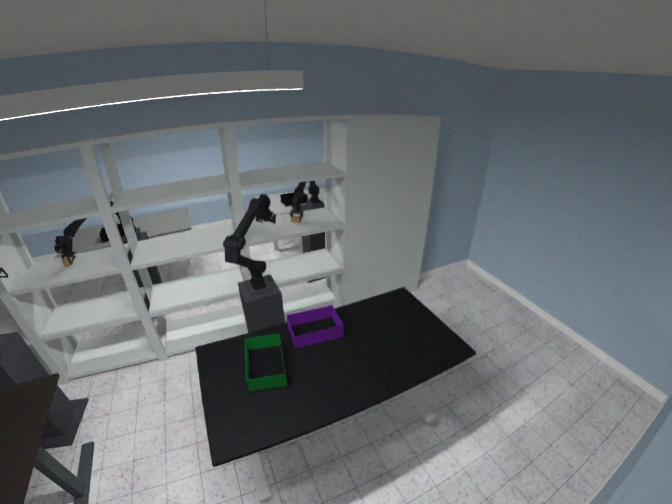

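Call:
move(arm1={"target":[-0.005,0.948,0.985,0.2381,0.2791,0.9275,-0.0717],"speed":0.03}, arm2={"target":[-0.005,-0.946,0.984,0.2397,0.2588,0.9334,-0.0665],"speed":0.03}, cameras=[])

Call:
move(arm2={"target":[-0.005,-0.946,0.977,0.2397,0.2588,0.9334,-0.0665],"speed":0.03}, cameras=[])

Scene clock: 138.47 s.
Joint torques (N m): arm1=[-2.43 -17.44 10.61 1.81 0.07 0.02] | arm2=[0.73 -21.48 10.11 2.59 0.07 -0.07] | arm3=[0.62 -2.08 9.09 1.13 -0.08 -0.1] | arm4=[1.26 -1.49 9.09 0.75 0.14 0.11]
Motor temperatures (°C): arm1=[20 26 34 23 21 21 22] | arm2=[23 26 34 22 22 20 24] | arm3=[24 24 30 23 24 23 23] | arm4=[22 23 36 22 24 21 24]
Heat: arm1: hottest joint3_rad 34 °C; arm2: hottest joint3_rad 34 °C; arm3: hottest joint3_rad 30 °C; arm4: hottest joint3_rad 36 °C.
move: arm1 off_target; arm2 off_target
Joint velocities: within noise
arm1.joint_positions: joint1_rad=-2.228 joint2_rad=+2.116 joint3_rad=+1.832 joint4_rad=-0.761 joint5_rad=-0.011 joint6_rad=-0.003 gripper_m=+0.06896
arm1.joint_status: not commanded
arm1.hand: x=-0.0040 y=+0.9526 z=+1.0026 quat_wxyz=(-0.243, -0.277, -0.927, +0.072) (m; scene frame)
arm1.hand_target: x=-0.0055 y=+0.9483 z=+0.9850 quat_wxyz=(-0.238, -0.279, -0.928, +0.072) (m; scene frame)
arm1.hand_status: off_target (0.018 m and 0.6 deg from the pose sent, 0.019 m and 0.3 deg at the start)
arm2.joint_positions: joint1_rad=+0.916 joint2_rad=+2.107 joint3_rad=+1.776 joint4_rad=-0.712 joint5_rad=+0.002 joint6_rad=+0.013 gripper_m=+0.05287
arm2.joint_status: not commanded
arm2.hand: x=-0.0040 y=-0.9453 z=+1.0134 quat_wxyz=(-0.253, -0.264, -0.929, +0.067) (m; scene frame)
arm2.hand_target: x=-0.0060 y=-0.9453 z=+0.9845 quat_wxyz=(-0.239, -0.259, -0.933, +0.066) (m; scene frame)
arm2.hand_status: off_target (0.029 m and 1.7 deg from the pose sent, 0.036 m and 1.5 deg at the start)
arm3, arm4: as last shown
pictures: none
No camera images: "cameras" was empty.

Scene clock: 139.43 s.
Joint torques (N m): arm1=[-2.14 -17.26 10.33 1.89 0.06 0] | arm2=[0.56 -20.89 9.69 2.63 0.07 -0.07] | arm3=[0.62 -2.08 9.09 1.13 -0.08 -0.09] | arm4=[0.56 -1.67 8.98 0.73 0.2 0.15]
Motor temperatures (°C): arm1=[20 26 34 23 21 21 22] | arm2=[23 26 34 22 22 20 24] | arm3=[24 24 30 23 24 23 23] | arm4=[22 23 36 22 24 21 24]
Heat: arm1: hottest joint3_rad 34 °C; arm2: hottest joint3_rad 34 °C; arm3: hottest joint3_rad 30 °C; arm4: hottest joint3_rad 36 °C.
move: arm2 off_target
Joint velocities: within noise
arm1: as last shown
arm2.joint_positions: joint1_rad=+0.916 joint2_rad=+2.107 joint3_rad=+1.773 joint4_rad=-0.697 joint5_rad=+0.002 joint6_rad=+0.013 gripper_m=+0.05287
arm2.joint_status: not commanded
arm2.hand: x=-0.0023 y=-0.9463 z=+1.0135 quat_wxyz=(-0.258, -0.263, -0.927, +0.068) (m; scene frame)
arm2.hand_target: x=-0.0062 y=-0.9451 z=+0.9779 quat_wxyz=(-0.240, -0.259, -0.933, +0.066) (m; scene frame)
arm2.hand_status: off_target (0.037 m and 2.3 deg from the pose sent, 0.036 m and 1.7 deg at the start)
arm3.joint_positions: joint1_rad=-1.941 joint2_rad=+0.701 joint3_rad=+1.006 joint4_rad=-1.197 joint5_rad=+0.002 joint6_rad=+0.005 gripper_m=+0.09402
arm3.joint_status: not commanded
arm3.hand: x=+0.3908 y=-1.1870 z=+1.2150 quat_wxyz=(+0.075, -0.915, +0.234, +0.320) (m; scene frame)
arm3.hand_target: x=+0.3932 y=-1.1857 z=+1.2119 quat_wxyz=(+0.075, -0.916, +0.236, +0.317) (m; scene frame)
arm3.hand_status: not commanded
arm4.joint_positions: joint1_rad=+0.898 joint2_rad=+0.697 joint3_rad=+1.001 joint4_rad=-1.192 joint5_rad=-0.002 joint6_rad=-0.011 gripper_m=+0.09402
arm4.joint_status: not commanded
arm4.hand: x=+0.4093 y=+0.6490 z=+1.2289 quat_wxyz=(-0.100, +0.899, -0.282, -0.321) (m; scene frame)
arm4.hand_target: x=+0.4098 y=+0.6482 z=+1.2265 quat_wxyz=(-0.097, +0.899, -0.286, -0.315) (m; scene frame)
arm4.hand_status: not commanded
pictures: none
No camera images: "cameras" was empty.

Call:
move(arm1={"joints":{"gripper_m":0.081}}, arm2={"joints":{"gripper_m":0.064}}, cameras=[])

Call:
move(arm1={"joints":{"gripper_m":0.093}}, arm2={"joints":{"gripper_m":0.085}}, cameras=["arm1_cam_wrist","arm2_cam_wrist"])

Scene clock: 143.53 s.
Joint torques (N m): arm1=[-2.02 -17.67 10.65 1.74 -0.07 -0.03] | arm2=[0.73 -20.95 9.66 2.54 0.07 -0.08] | arm3=[0.67 -2.26 9.09 1.14 -0.08 -0.1] | arm4=[0.97 -1.44 9.09 0.8 0.15 0.16]
Motor temperatures (°C): arm1=[20 26 34 23 21 21 22] | arm2=[23 26 33 22 22 20 24] | arm3=[24 24 30 23 24 23 23] | arm4=[22 23 36 22 24 21 24]
Heat: arm1: hottest joint3_rad 34 °C; arm2: hottest joint3_rad 33 °C; arm3: hottest joint3_rad 30 °C; arm4: hottest joint3_rad 36 °C.
move: arm1 done; arm2 done
Joint velocities: within noise
arm1.joint_positions: joint1_rad=-2.229 joint2_rad=+2.116 joint3_rad=+1.832 joint4_rad=-0.757 joint5_rad=-0.010 joint6_rad=-0.003 gripper_m=+0.08097
arm1.joint_status: all done
arm1.hand: x=-0.0037 y=+0.9517 z=+1.0030 quat_wxyz=(-0.244, -0.277, -0.926, +0.073) (m; scene frame)
arm1.hand_target: x=-0.0055 y=+0.9483 z=+0.9851 quat_wxyz=(-0.238, -0.279, -0.928, +0.072) (m; scene frame)
arm1.hand_status: not commanded
arm2.joint_positions: joint1_rad=+0.916 joint2_rad=+2.108 joint3_rad=+1.773 joint4_rad=-0.695 joint5_rad=+0.002 joint6_rad=+0.013 gripper_m=+0.06393
arm2.joint_status: all done
arm2.hand: x=-0.0021 y=-0.9464 z=+1.0125 quat_wxyz=(-0.258, -0.263, -0.927, +0.068) (m; scene frame)
arm2.hand_target: x=-0.0063 y=-0.9451 z=+0.9777 quat_wxyz=(-0.240, -0.259, -0.933, +0.066) (m; scene frame)
arm2.hand_status: not commanded
arm3, arm4: as last shown
pictures: none
No camera images: "cameras" was empty.

Scene clock: 144.03 s.
Joint torques (N m): arm1=[-1.79 -17.55 10.66 1.78 0.01 0.03] | arm2=[0.73 -21.01 9.72 2.58 0.07 -0.07] | arm3=[0.62 -2.14 9.11 1.14 -0.08 -0.09] | arm4=[1.2 -1.61 8.96 0.68 0.17 0.16]
Motor temperatures (°C): arm1=[20 26 34 23 21 21 22] | arm2=[23 26 33 22 22 20 24] | arm3=[24 24 30 23 24 23 23] | arm4=[22 23 36 22 24 21 24]
Heat: arm1: hottest joint3_rad 34 °C; arm2: hottest joint3_rad 33 °C; arm3: hottest joint3_rad 30 °C; arm4: hottest joint3_rad 36 °C.
move: arm1 done; arm2 done
Joint velocities: within noise
arm1.joint_positions: joint1_rad=-2.229 joint2_rad=+2.116 joint3_rad=+1.832 joint4_rad=-0.757 joint5_rad=-0.009 joint6_rad=-0.003 gripper_m=+0.09293
arm1.joint_status: all done
arm1.hand: x=-0.0038 y=+0.9517 z=+1.0030 quat_wxyz=(-0.244, -0.277, -0.926, +0.073) (m; scene frame)
arm1.hand_target: x=-0.0054 y=+0.9483 z=+0.9851 quat_wxyz=(-0.238, -0.279, -0.928, +0.072) (m; scene frame)
arm1.hand_status: not commanded
arm2.joint_positions: joint1_rad=+0.916 joint2_rad=+2.108 joint3_rad=+1.773 joint4_rad=-0.695 joint5_rad=+0.002 joint6_rad=+0.013 gripper_m=+0.08490
arm2.joint_status: all done
arm2.hand: x=-0.0021 y=-0.9464 z=+1.0125 quat_wxyz=(-0.258, -0.263, -0.927, +0.068) (m; scene frame)
arm2.hand_target: x=-0.0063 y=-0.9451 z=+0.9777 quat_wxyz=(-0.240, -0.259, -0.933, +0.066) (m; scene frame)
arm2.hand_status: not commanded
arm3, arm4: as last shown
pictures: arm1_cam_wrist, arm2_cam_wrist
Images, in order (width x height): arm1_cam_wrist 672x504, arm2_cam_wrist 672x504.

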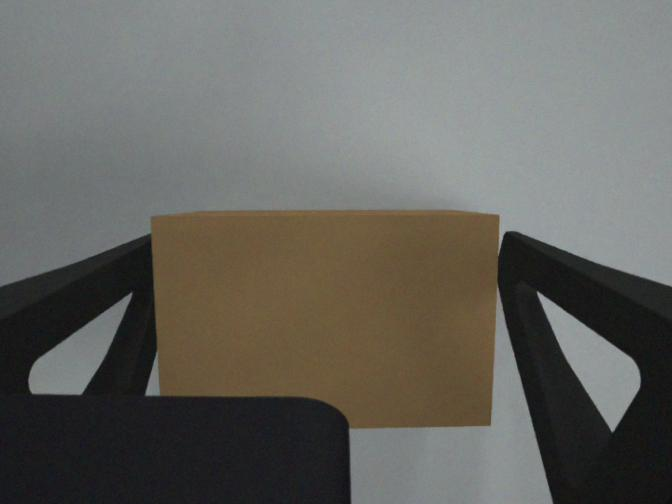

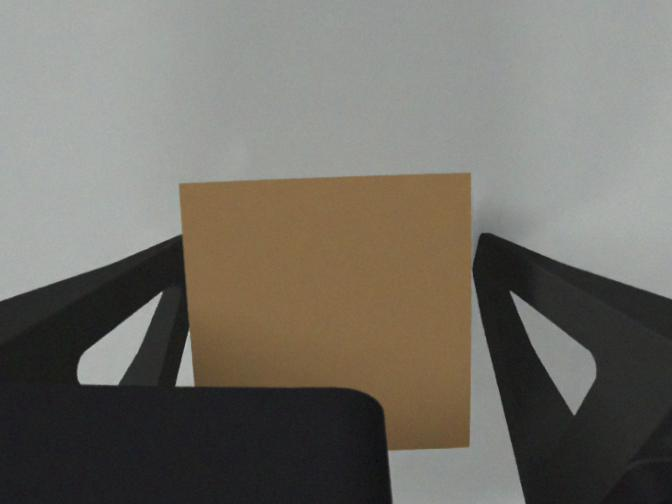

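Call:
move(arm1={"target":[-0.045,0.981,1.09,0.2381,0.2791,0.9275,-0.0717],"speed":0.1}, arm2={"target":[-0.045,-0.92,1.1,0.2397,0.2588,0.9334,-0.0665],"speed":0.1}, cameras=["arm1_cam_wrist"])

Call:
move(arm1={"target":[-0.37,1.193,1.15,0.2381,0.2791,0.9275,-0.0717],"speed":0.3}, arm2={"target":[-0.37,-0.727,1.15,0.2397,0.2588,0.9334,-0.0665],"speed":0.3}, cameras=[])

Call:
move(arm1={"joints":{"joint2_rad":0.6,"joint3_rad":1.4,"joint4_rad":-1.5}}, arm2={"joints":{"joint2_rad":0.6,"joint3_rad":1.4,"joint4_rad":-1.5}}, arm3={"target":[0.291,-1.116,1.12,0.0692,-0.931,0.258,0.2496],"speed":0.3}, arm4={"target":[0.305,0.72,1.12,0.0746,-0.925,0.2784,0.248],"speed":0.3}, cameras=[])

Call:
move(arm3={"target":[0.05,-0.971,1.11,0.0692,-0.931,0.258,0.2496],"speed":0.3}, arm4={"target":[0.04,0.955,1.105,0.0746,-0.925,0.2784,0.248],"speed":0.3}, cameras=["arm3_cam_wrist","arm4_cam_wrist"])

Scene clock: 166.87 s.
Joint torques (N m): arm1=[-1.44 -19.08 11 0.84 0.11 0.04] | arm2=[0.91 -23.41 10.56 1.18 0.14 -0.03] | arm3=[0.62 -2.14 9.09 1.11 -0.08 -0.09] | arm4=[1.08 -1.44 8.95 0.62 0.15 0.15]
Motor temperatures (°C): arm1=[20 27 34 23 21 21 22] | arm2=[23 27 32 22 22 20 23] | arm3=[24 24 30 23 24 23 23] | arm4=[22 22 36 22 24 21 24]
Heat: arm1: hottest joint3_rad 34 °C; arm2: hottest joint3_rad 32 °C; arm3: hottest joint3_rad 30 °C; arm4: hottest joint3_rad 36 °C.
move: arm1 off_target; arm2 done
Joint velocities: within noise
arm1.joint_positions: joint1_rad=-2.229 joint2_rad=+1.947 joint3_rad=+1.762 joint4_rad=-0.881 joint5_rad=-0.009 joint6_rad=-0.002 gripper_m=+0.09293
arm1.joint_status: not commanded
arm1.hand: x=-0.0431 y=+0.9784 z=+1.0763 quat_wxyz=(-0.233, -0.279, -0.929, +0.070) (m; scene frame)
arm1.hand_target: x=-0.0449 y=+0.9810 z=+1.0899 quat_wxyz=(-0.238, -0.279, -0.928, +0.072) (m; scene frame)
arm1.hand_status: off_target (0.014 m and 0.7 deg from the pose sent, 0.101 m and 0.8 deg at the start)
arm2.joint_positions: joint1_rad=+0.916 joint2_rad=+1.937 joint3_rad=+1.741 joint4_rad=-0.859 joint5_rad=+0.003 joint6_rad=+0.011 gripper_m=+0.08490
arm2.joint_status: not commanded
arm2.hand: x=-0.0403 y=-0.9241 z=+1.0999 quat_wxyz=(-0.247, -0.263, -0.930, +0.066) (m; scene frame)
arm2.hand_target: x=-0.0449 y=-0.9200 z=+1.0999 quat_wxyz=(-0.240, -0.259, -0.933, +0.067) (m; scene frame)
arm2.hand_status: done (0.006 m and 1.0 deg from the pose sent, 0.101 m and 2.3 deg at the start)
arm3, arm4: as last shown
pictures: arm1_cam_wrist
Images, in order (width x height): arm1_cam_wrist 672x504.

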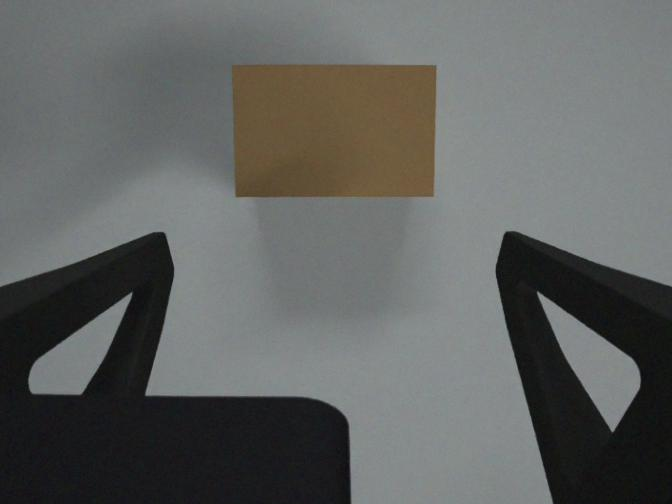

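Scene clock: 168.87 s.
Joint torques (N m): arm1=[-2.96 -0.73 11.73 0.85 -0.07 -0.05] | arm2=[1.03 -4.37 10.54 1.2 0.14 -0.01] | arm3=[0.67 -2.08 9.1 1.13 -0.08 -0.1] | arm4=[1.49 -1.38 9.03 0.79 0.17 0.15]
Motor temperatures (°C): arm1=[20 27 34 23 21 21 22] | arm2=[23 27 32 22 22 20 23] | arm3=[24 24 30 23 24 23 23] | arm4=[22 22 36 22 24 21 24]
Heat: arm1: hottest joint3_rad 34 °C; arm2: hottest joint3_rad 32 °C; arm3: hottest joint3_rad 30 °C; arm4: hottest joint3_rad 36 °C.
move: arm1 done; arm2 off_target
Joint velocities: within noise
arm1.joint_positions: joint1_rad=-2.232 joint2_rad=+0.841 joint3_rad=+0.834 joint4_rad=-1.030 joint5_rad=-0.013 joint6_rad=-0.006 gripper_m=+0.09293
arm1.joint_status: not commanded
arm1.hand: x=-0.3677 y=+1.1956 z=+1.1531 quat_wxyz=(-0.246, -0.277, -0.926, +0.073) (m; scene frame)
arm1.hand_target: x=-0.3700 y=+1.1930 z=+1.1500 quat_wxyz=(-0.238, -0.279, -0.928, +0.072) (m; scene frame)
arm1.hand_status: done (0.005 m and 1.0 deg from the pose sent, 0.398 m and 0.7 deg at the start)
arm2.joint_positions: joint1_rad=+0.916 joint2_rad=+0.870 joint3_rad=+0.820 joint4_rad=-0.980 joint5_rad=+0.003 joint6_rad=+0.011 gripper_m=+0.08490
arm2.joint_status: not commanded
arm2.hand: x=-0.3661 y=-0.7299 z=+1.1619 quat_wxyz=(-0.258, -0.262, -0.927, +0.069) (m; scene frame)
arm2.hand_target: x=-0.3701 y=-0.7269 z=+1.1503 quat_wxyz=(-0.240, -0.259, -0.933, +0.067) (m; scene frame)
arm2.hand_status: off_target (0.013 m and 2.3 deg from the pose sent, 0.387 m and 1.0 deg at the start)
arm3, arm4: as last shown
pictures: none
No camera images: "cameras" was empty.

Scene clock: 170.30 s.
Joint torques (N m): arm1=[-3.31 4.95 11.86 1.07 -0.07 -0.07] | arm2=[0.97 2.02 11.75 1.69 0.15 -0.02] | arm3=[0.32 -9.41 12.1 1.52 0.12 -0.01] | arm4=[0.97 -9.64 11.15 1.17 -0.04 -0.1]
Motor temperatures (°C): arm1=[20 27 34 23 21 21 22] | arm2=[23 27 33 22 22 20 23] | arm3=[24 24 30 23 24 23 23] | arm4=[22 22 36 22 24 21 24]
Heat: arm1: hottest joint3_rad 34 °C; arm2: hottest joint3_rad 33 °C; arm3: hottest joint3_rad 30 °C; arm4: hottest joint3_rad 36 °C.
move: arm1 done; arm2 done; arm3 off_target; arm4 off_target
Joint velocities: within noise
arm1.joint_positions: joint1_rad=-2.232 joint2_rad=+0.591 joint3_rad=+1.368 joint4_rad=-1.491 joint5_rad=-0.013 joint6_rad=-0.006 gripper_m=+0.09293
arm1.joint_status: all done
arm1.hand: x=-0.4660 y=+1.2639 z=+1.4156 quat_wxyz=(-0.392, -0.260, -0.875, +0.117) (m; scene frame)
arm1.hand_target: x=-0.4684 y=+1.2632 z=+1.4271 quat_wxyz=(-0.397, -0.260, -0.872, +0.122) (m; scene frame)
arm1.hand_status: not commanded
arm2.joint_positions: joint1_rad=+0.916 joint2_rad=+0.591 joint3_rad=+1.369 joint4_rad=-1.486 joint5_rad=+0.003 joint6_rad=+0.011 gripper_m=+0.08490
arm2.joint_status: all done
arm2.hand: x=-0.4811 y=-0.6624 z=+1.4344 quat_wxyz=(-0.404, -0.248, -0.874, +0.108) (m; scene frame)
arm2.hand_target: x=-0.4831 y=-0.6612 z=+1.4442 quat_wxyz=(-0.407, -0.243, -0.874, +0.112) (m; scene frame)
arm2.hand_status: not commanded
arm3.joint_positions: joint1_rad=-1.960 joint2_rad=+1.112 joint3_rad=+0.989 joint4_rad=-0.971 joint5_rad=+0.016 joint6_rad=+0.005 gripper_m=+0.09402
arm3.joint_status: not commanded
arm3.hand: x=+0.2970 y=-1.1271 z=+1.0992 quat_wxyz=(+0.060, -0.940, +0.251, +0.224) (m; scene frame)
arm3.hand_target: x=+0.2916 y=-1.1165 z=+1.1201 quat_wxyz=(+0.069, -0.931, +0.258, +0.250) (m; scene frame)
arm3.hand_status: off_target (0.024 m and 3.3 deg from the pose sent, 0.155 m and 8.8 deg at the start)
arm4.joint_positions: joint1_rad=+0.898 joint2_rad=+1.132 joint3_rad=+0.965 joint4_rad=-0.941 joint5_rad=-0.007 joint6_rad=-0.016 gripper_m=+0.09402
arm4.joint_status: not commanded
arm4.hand: x=+0.3150 y=+0.7139 z=+1.0985 quat_wxyz=(-0.066, +0.930, -0.288, -0.221) (m; scene frame)
arm4.hand_target: x=+0.3057 y=+0.7196 z=+1.1202 quat_wxyz=(-0.075, +0.925, -0.278, -0.248) (m; scene frame)
arm4.hand_status: off_target (0.024 m and 3.5 deg from the pose sent, 0.167 m and 9.3 deg at the start)
pictures: none
No camera images: "cameras" was empty.

Scene clock: 172.43 s.
Joint torques (N m): arm1=[-2.55 5.07 11.93 1.25 -0.03 -0.04] | arm2=[0.97 1.9 11.74 1.72 0.14 -0.02] | arm3=[0.44 -21.13 14.26 0.55 -0.04 -0.08] | arm4=[0.15 -23.77 13.04 0.47 -0.07 -0.07]
Motor temperatures (°C): arm1=[20 27 34 23 21 21 22] | arm2=[23 27 33 22 22 20 23] | arm3=[24 24 30 23 24 23 23] | arm4=[22 23 36 22 24 21 24]
Heat: arm1: hottest joint3_rad 34 °C; arm2: hottest joint3_rad 33 °C; arm3: hottest joint3_rad 30 °C; arm4: hottest joint3_rad 36 °C.
move: arm3 off_target; arm4 off_target
Joint velocities: within noise
arm1, arm2: as last shown
arm2.hand: x=-0.4812 y=-0.6624 z=+1.4343 quat_wxyz=(-0.404, -0.248, -0.874, +0.108) (m; scene frame)
arm2.hand_target: x=-0.4831 y=-0.6612 z=+1.4441 quat_wxyz=(-0.407, -0.243, -0.874, +0.112) (m; scene frame)
arm3.joint_positions: joint1_rad=-1.968 joint2_rad=+1.842 joint3_rad=+1.750 joint4_rad=-0.988 joint5_rad=+0.016 joint6_rad=+0.005 gripper_m=+0.09402
arm3.joint_status: not commanded
arm3.hand: x=+0.0571 y=-0.9867 z=+1.0870 quat_wxyz=(+0.063, -0.937, +0.254, +0.231) (m; scene frame)
arm3.hand_target: x=+0.0513 y=-0.9716 z=+1.1101 quat_wxyz=(+0.070, -0.931, +0.258, +0.250) (m; scene frame)
arm3.hand_status: off_target (0.029 m and 2.5 deg from the pose sent, 0.292 m and 3.3 deg at the start)
arm4.joint_positions: joint1_rad=+0.848 joint2_rad=+2.070 joint3_rad=+2.064 joint4_rad=-1.068 joint5_rad=-0.035 joint6_rad=-0.065 gripper_m=+0.09402
arm4.joint_status: not commanded
arm4.hand: x=+0.0463 y=+0.9444 z=+1.0923 quat_wxyz=(-0.070, +0.927, -0.283, -0.237) (m; scene frame)
arm4.hand_target: x=+0.0407 y=+0.9544 z=+1.1051 quat_wxyz=(-0.075, +0.925, -0.278, -0.249) (m; scene frame)
arm4.hand_status: off_target (0.018 m and 1.5 deg from the pose sent, 0.366 m and 3.5 deg at the start)
pictures: arm3_cam_wrist, arm4_cam_wrist
Images, in order (width x height): arm3_cam_wrist 672x504, arm4_cam_wrist 672x504.

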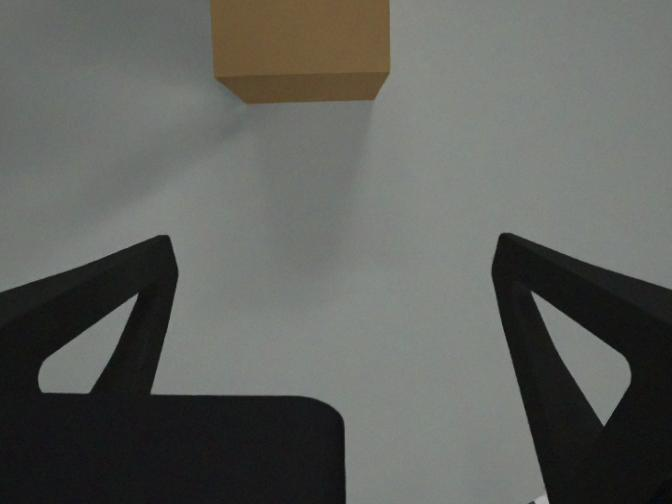

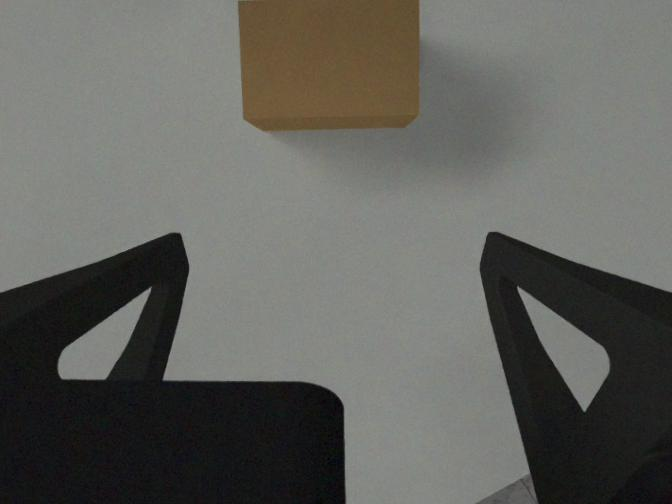

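Call:
move(arm3={"target":[-0.004,-0.958,1.08,0.067,-0.933,0.25,0.2502],"speed":0.15}, arm4={"target":[-0.004,0.978,1.055,0.0724,-0.9274,0.2703,0.2486],"speed":0.15}, cameras=["arm3_cam_wrist","arm4_cam_wrist"])

Scene clock: 191.00 s.
Joint torques (N m): arm1=[-2.78 4.72 11.81 1.22 -0.03 -0.04] | arm2=[0.97 1.96 11.71 1.68 0.14 -0.01] | arm3=[1.9 -23.53 14.28 0.64 0.03 -0.04] | arm4=[1.26 -26.87 12.97 0.47 -0.07 -0.07]
Motor temperatures (°C): arm1=[20 26 35 23 21 21 22] | arm2=[23 26 33 22 22 20 23] | arm3=[24 25 32 23 24 23 23] | arm4=[22 26 38 22 24 21 24]
Heat: arm1: hottest joint3_rad 35 °C; arm2: hottest joint3_rad 33 °C; arm3: hottest joint3_rad 32 °C; arm4: hottest joint3_rad 38 °C.
move: arm3 off_target; arm4 off_target
Joint velocities: within noise
arm1, arm2: as last shown
arm3.joint_positions: joint1_rad=-1.968 joint2_rad=+2.006 joint3_rad=+1.917 joint4_rad=-0.994 joint5_rad=+0.016 joint6_rad=+0.005 gripper_m=+0.09402
arm3.joint_status: not commanded
arm3.hand: x=+0.0104 y=-0.9605 z=+1.0562 quat_wxyz=(+0.063, -0.937, +0.254, +0.229) (m; scene frame)
arm3.hand_target: x=-0.0028 y=-0.9586 z=+1.0801 quat_wxyz=(+0.067, -0.933, +0.250, +0.251) (m; scene frame)
arm3.hand_status: off_target (0.028 m and 2.5 deg from the pose sent, 0.068 m and 2.4 deg at the start)
arm4.joint_positions: joint1_rad=+0.848 joint2_rad=+2.251 joint3_rad=+2.240 joint4_rad=-1.068 joint5_rad=-0.039 joint6_rad=-0.071 gripper_m=+0.09402
arm4.joint_status: not commanded
arm4.hand: x=+0.0073 y=+0.9740 z=+1.0414 quat_wxyz=(-0.068, +0.928, -0.280, -0.235) (m; scene frame)
arm4.hand_target: x=-0.0033 y=+0.9774 z=+1.0551 quat_wxyz=(-0.073, +0.927, -0.270, -0.249) (m; scene frame)
arm4.hand_status: off_target (0.018 m and 2.0 deg from the pose sent, 0.071 m and 2.0 deg at the start)
pictures: arm3_cam_wrist, arm4_cam_wrist
Images, in order (width x height): arm3_cam_wrist 672x504, arm4_cam_wrist 672x504.

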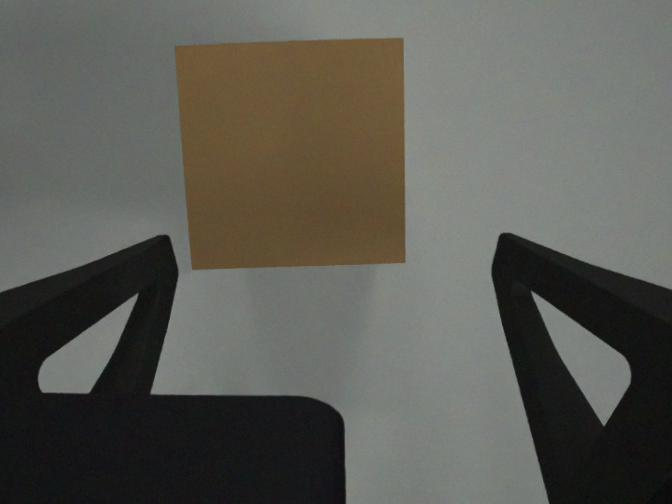

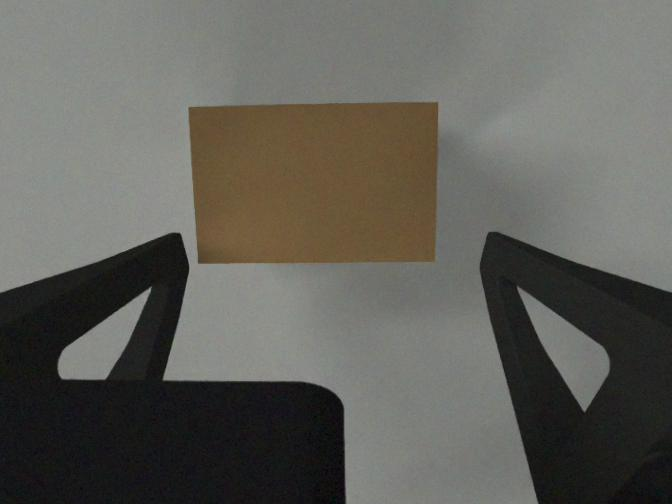

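Call:
move(arm3={"target":[-0.012,-0.972,1.08,0.0638,-0.9362,0.2378,0.251],"speed":0.1}, arm4={"target":[-0.01,0.968,1.055,0.0714,-0.9285,0.2663,0.249],"speed":0.1}, cameras=["arm3_cam_wrist","arm4_cam_wrist"])

Scene clock: 204.27 s.
Joint torques (N m): arm1=[-2.55 5.13 11.85 1.13 -0.09 -0.03] | arm2=[0.97 2.02 11.71 1.69 0.13 -0.01] | arm3=[2.43 -23.47 14.28 0.58 -0.05 -0.09] | arm4=[1.38 -27.16 12.55 0.61 0.03 -0.04]
Motor temperatures (°C): arm1=[20 25 35 23 21 21 22] | arm2=[23 26 34 22 22 20 23] | arm3=[24 26 33 23 24 23 23] | arm4=[22 27 41 22 24 21 24]
Heat: arm1: hottest joint3_rad 35 °C; arm2: hottest joint3_rad 34 °C; arm3: hottest joint3_rad 33 °C; arm4: hottest joint3_rad 41 °C.
move: arm3 off_target; arm4 off_target
Joint velocities: within noise
arm1, arm2: as last shown
arm3.joint_positions: joint1_rad=-1.951 joint2_rad=+2.006 joint3_rad=+1.917 joint4_rad=-0.994 joint5_rad=+0.016 joint6_rad=+0.005 gripper_m=+0.09402
arm3.joint_status: not commanded
arm3.hand: x=+0.0043 y=-0.9714 z=+1.0563 quat_wxyz=(+0.060, -0.940, +0.246, +0.230) (m; scene frame)
arm3.hand_target: x=-0.0108 y=-0.9727 z=+1.0801 quat_wxyz=(+0.064, -0.936, +0.238, +0.251) (m; scene frame)
arm3.hand_status: off_target (0.029 m and 2.6 deg from the pose sent, 0.035 m and 3.1 deg at the start)
arm4.joint_positions: joint1_rad=+0.862 joint2_rad=+2.251 joint3_rad=+2.240 joint4_rad=-1.068 joint5_rad=-0.039 joint6_rad=-0.072 gripper_m=+0.09402
arm4.joint_status: not commanded
arm4.hand: x=+0.0007 y=+0.9654 z=+1.0415 quat_wxyz=(-0.066, +0.930, -0.274, -0.236) (m; scene frame)
arm4.hand_target: x=-0.0093 y=+0.9676 z=+1.0551 quat_wxyz=(-0.072, +0.928, -0.266, -0.249) (m; scene frame)
arm4.hand_status: off_target (0.017 m and 1.8 deg from the pose sent, 0.023 m and 2.3 deg at the start)
pictures: arm3_cam_wrist, arm4_cam_wrist
Images, in order (width x height): arm3_cam_wrist 672x504, arm4_cam_wrist 672x504.

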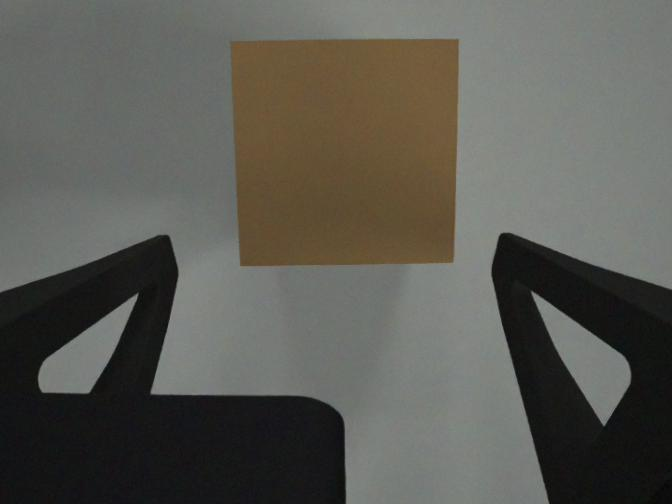

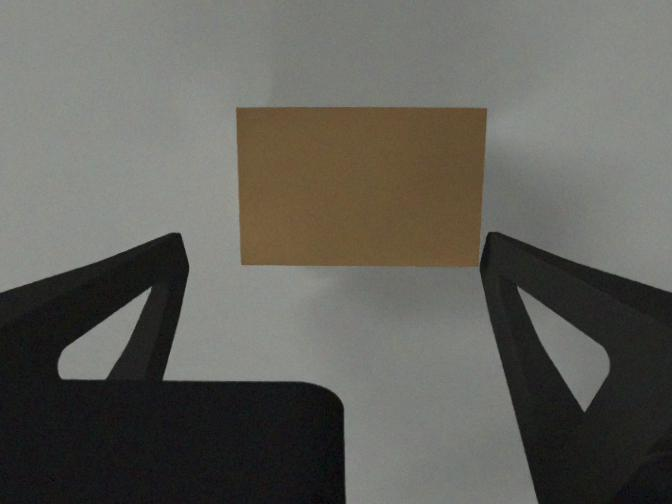

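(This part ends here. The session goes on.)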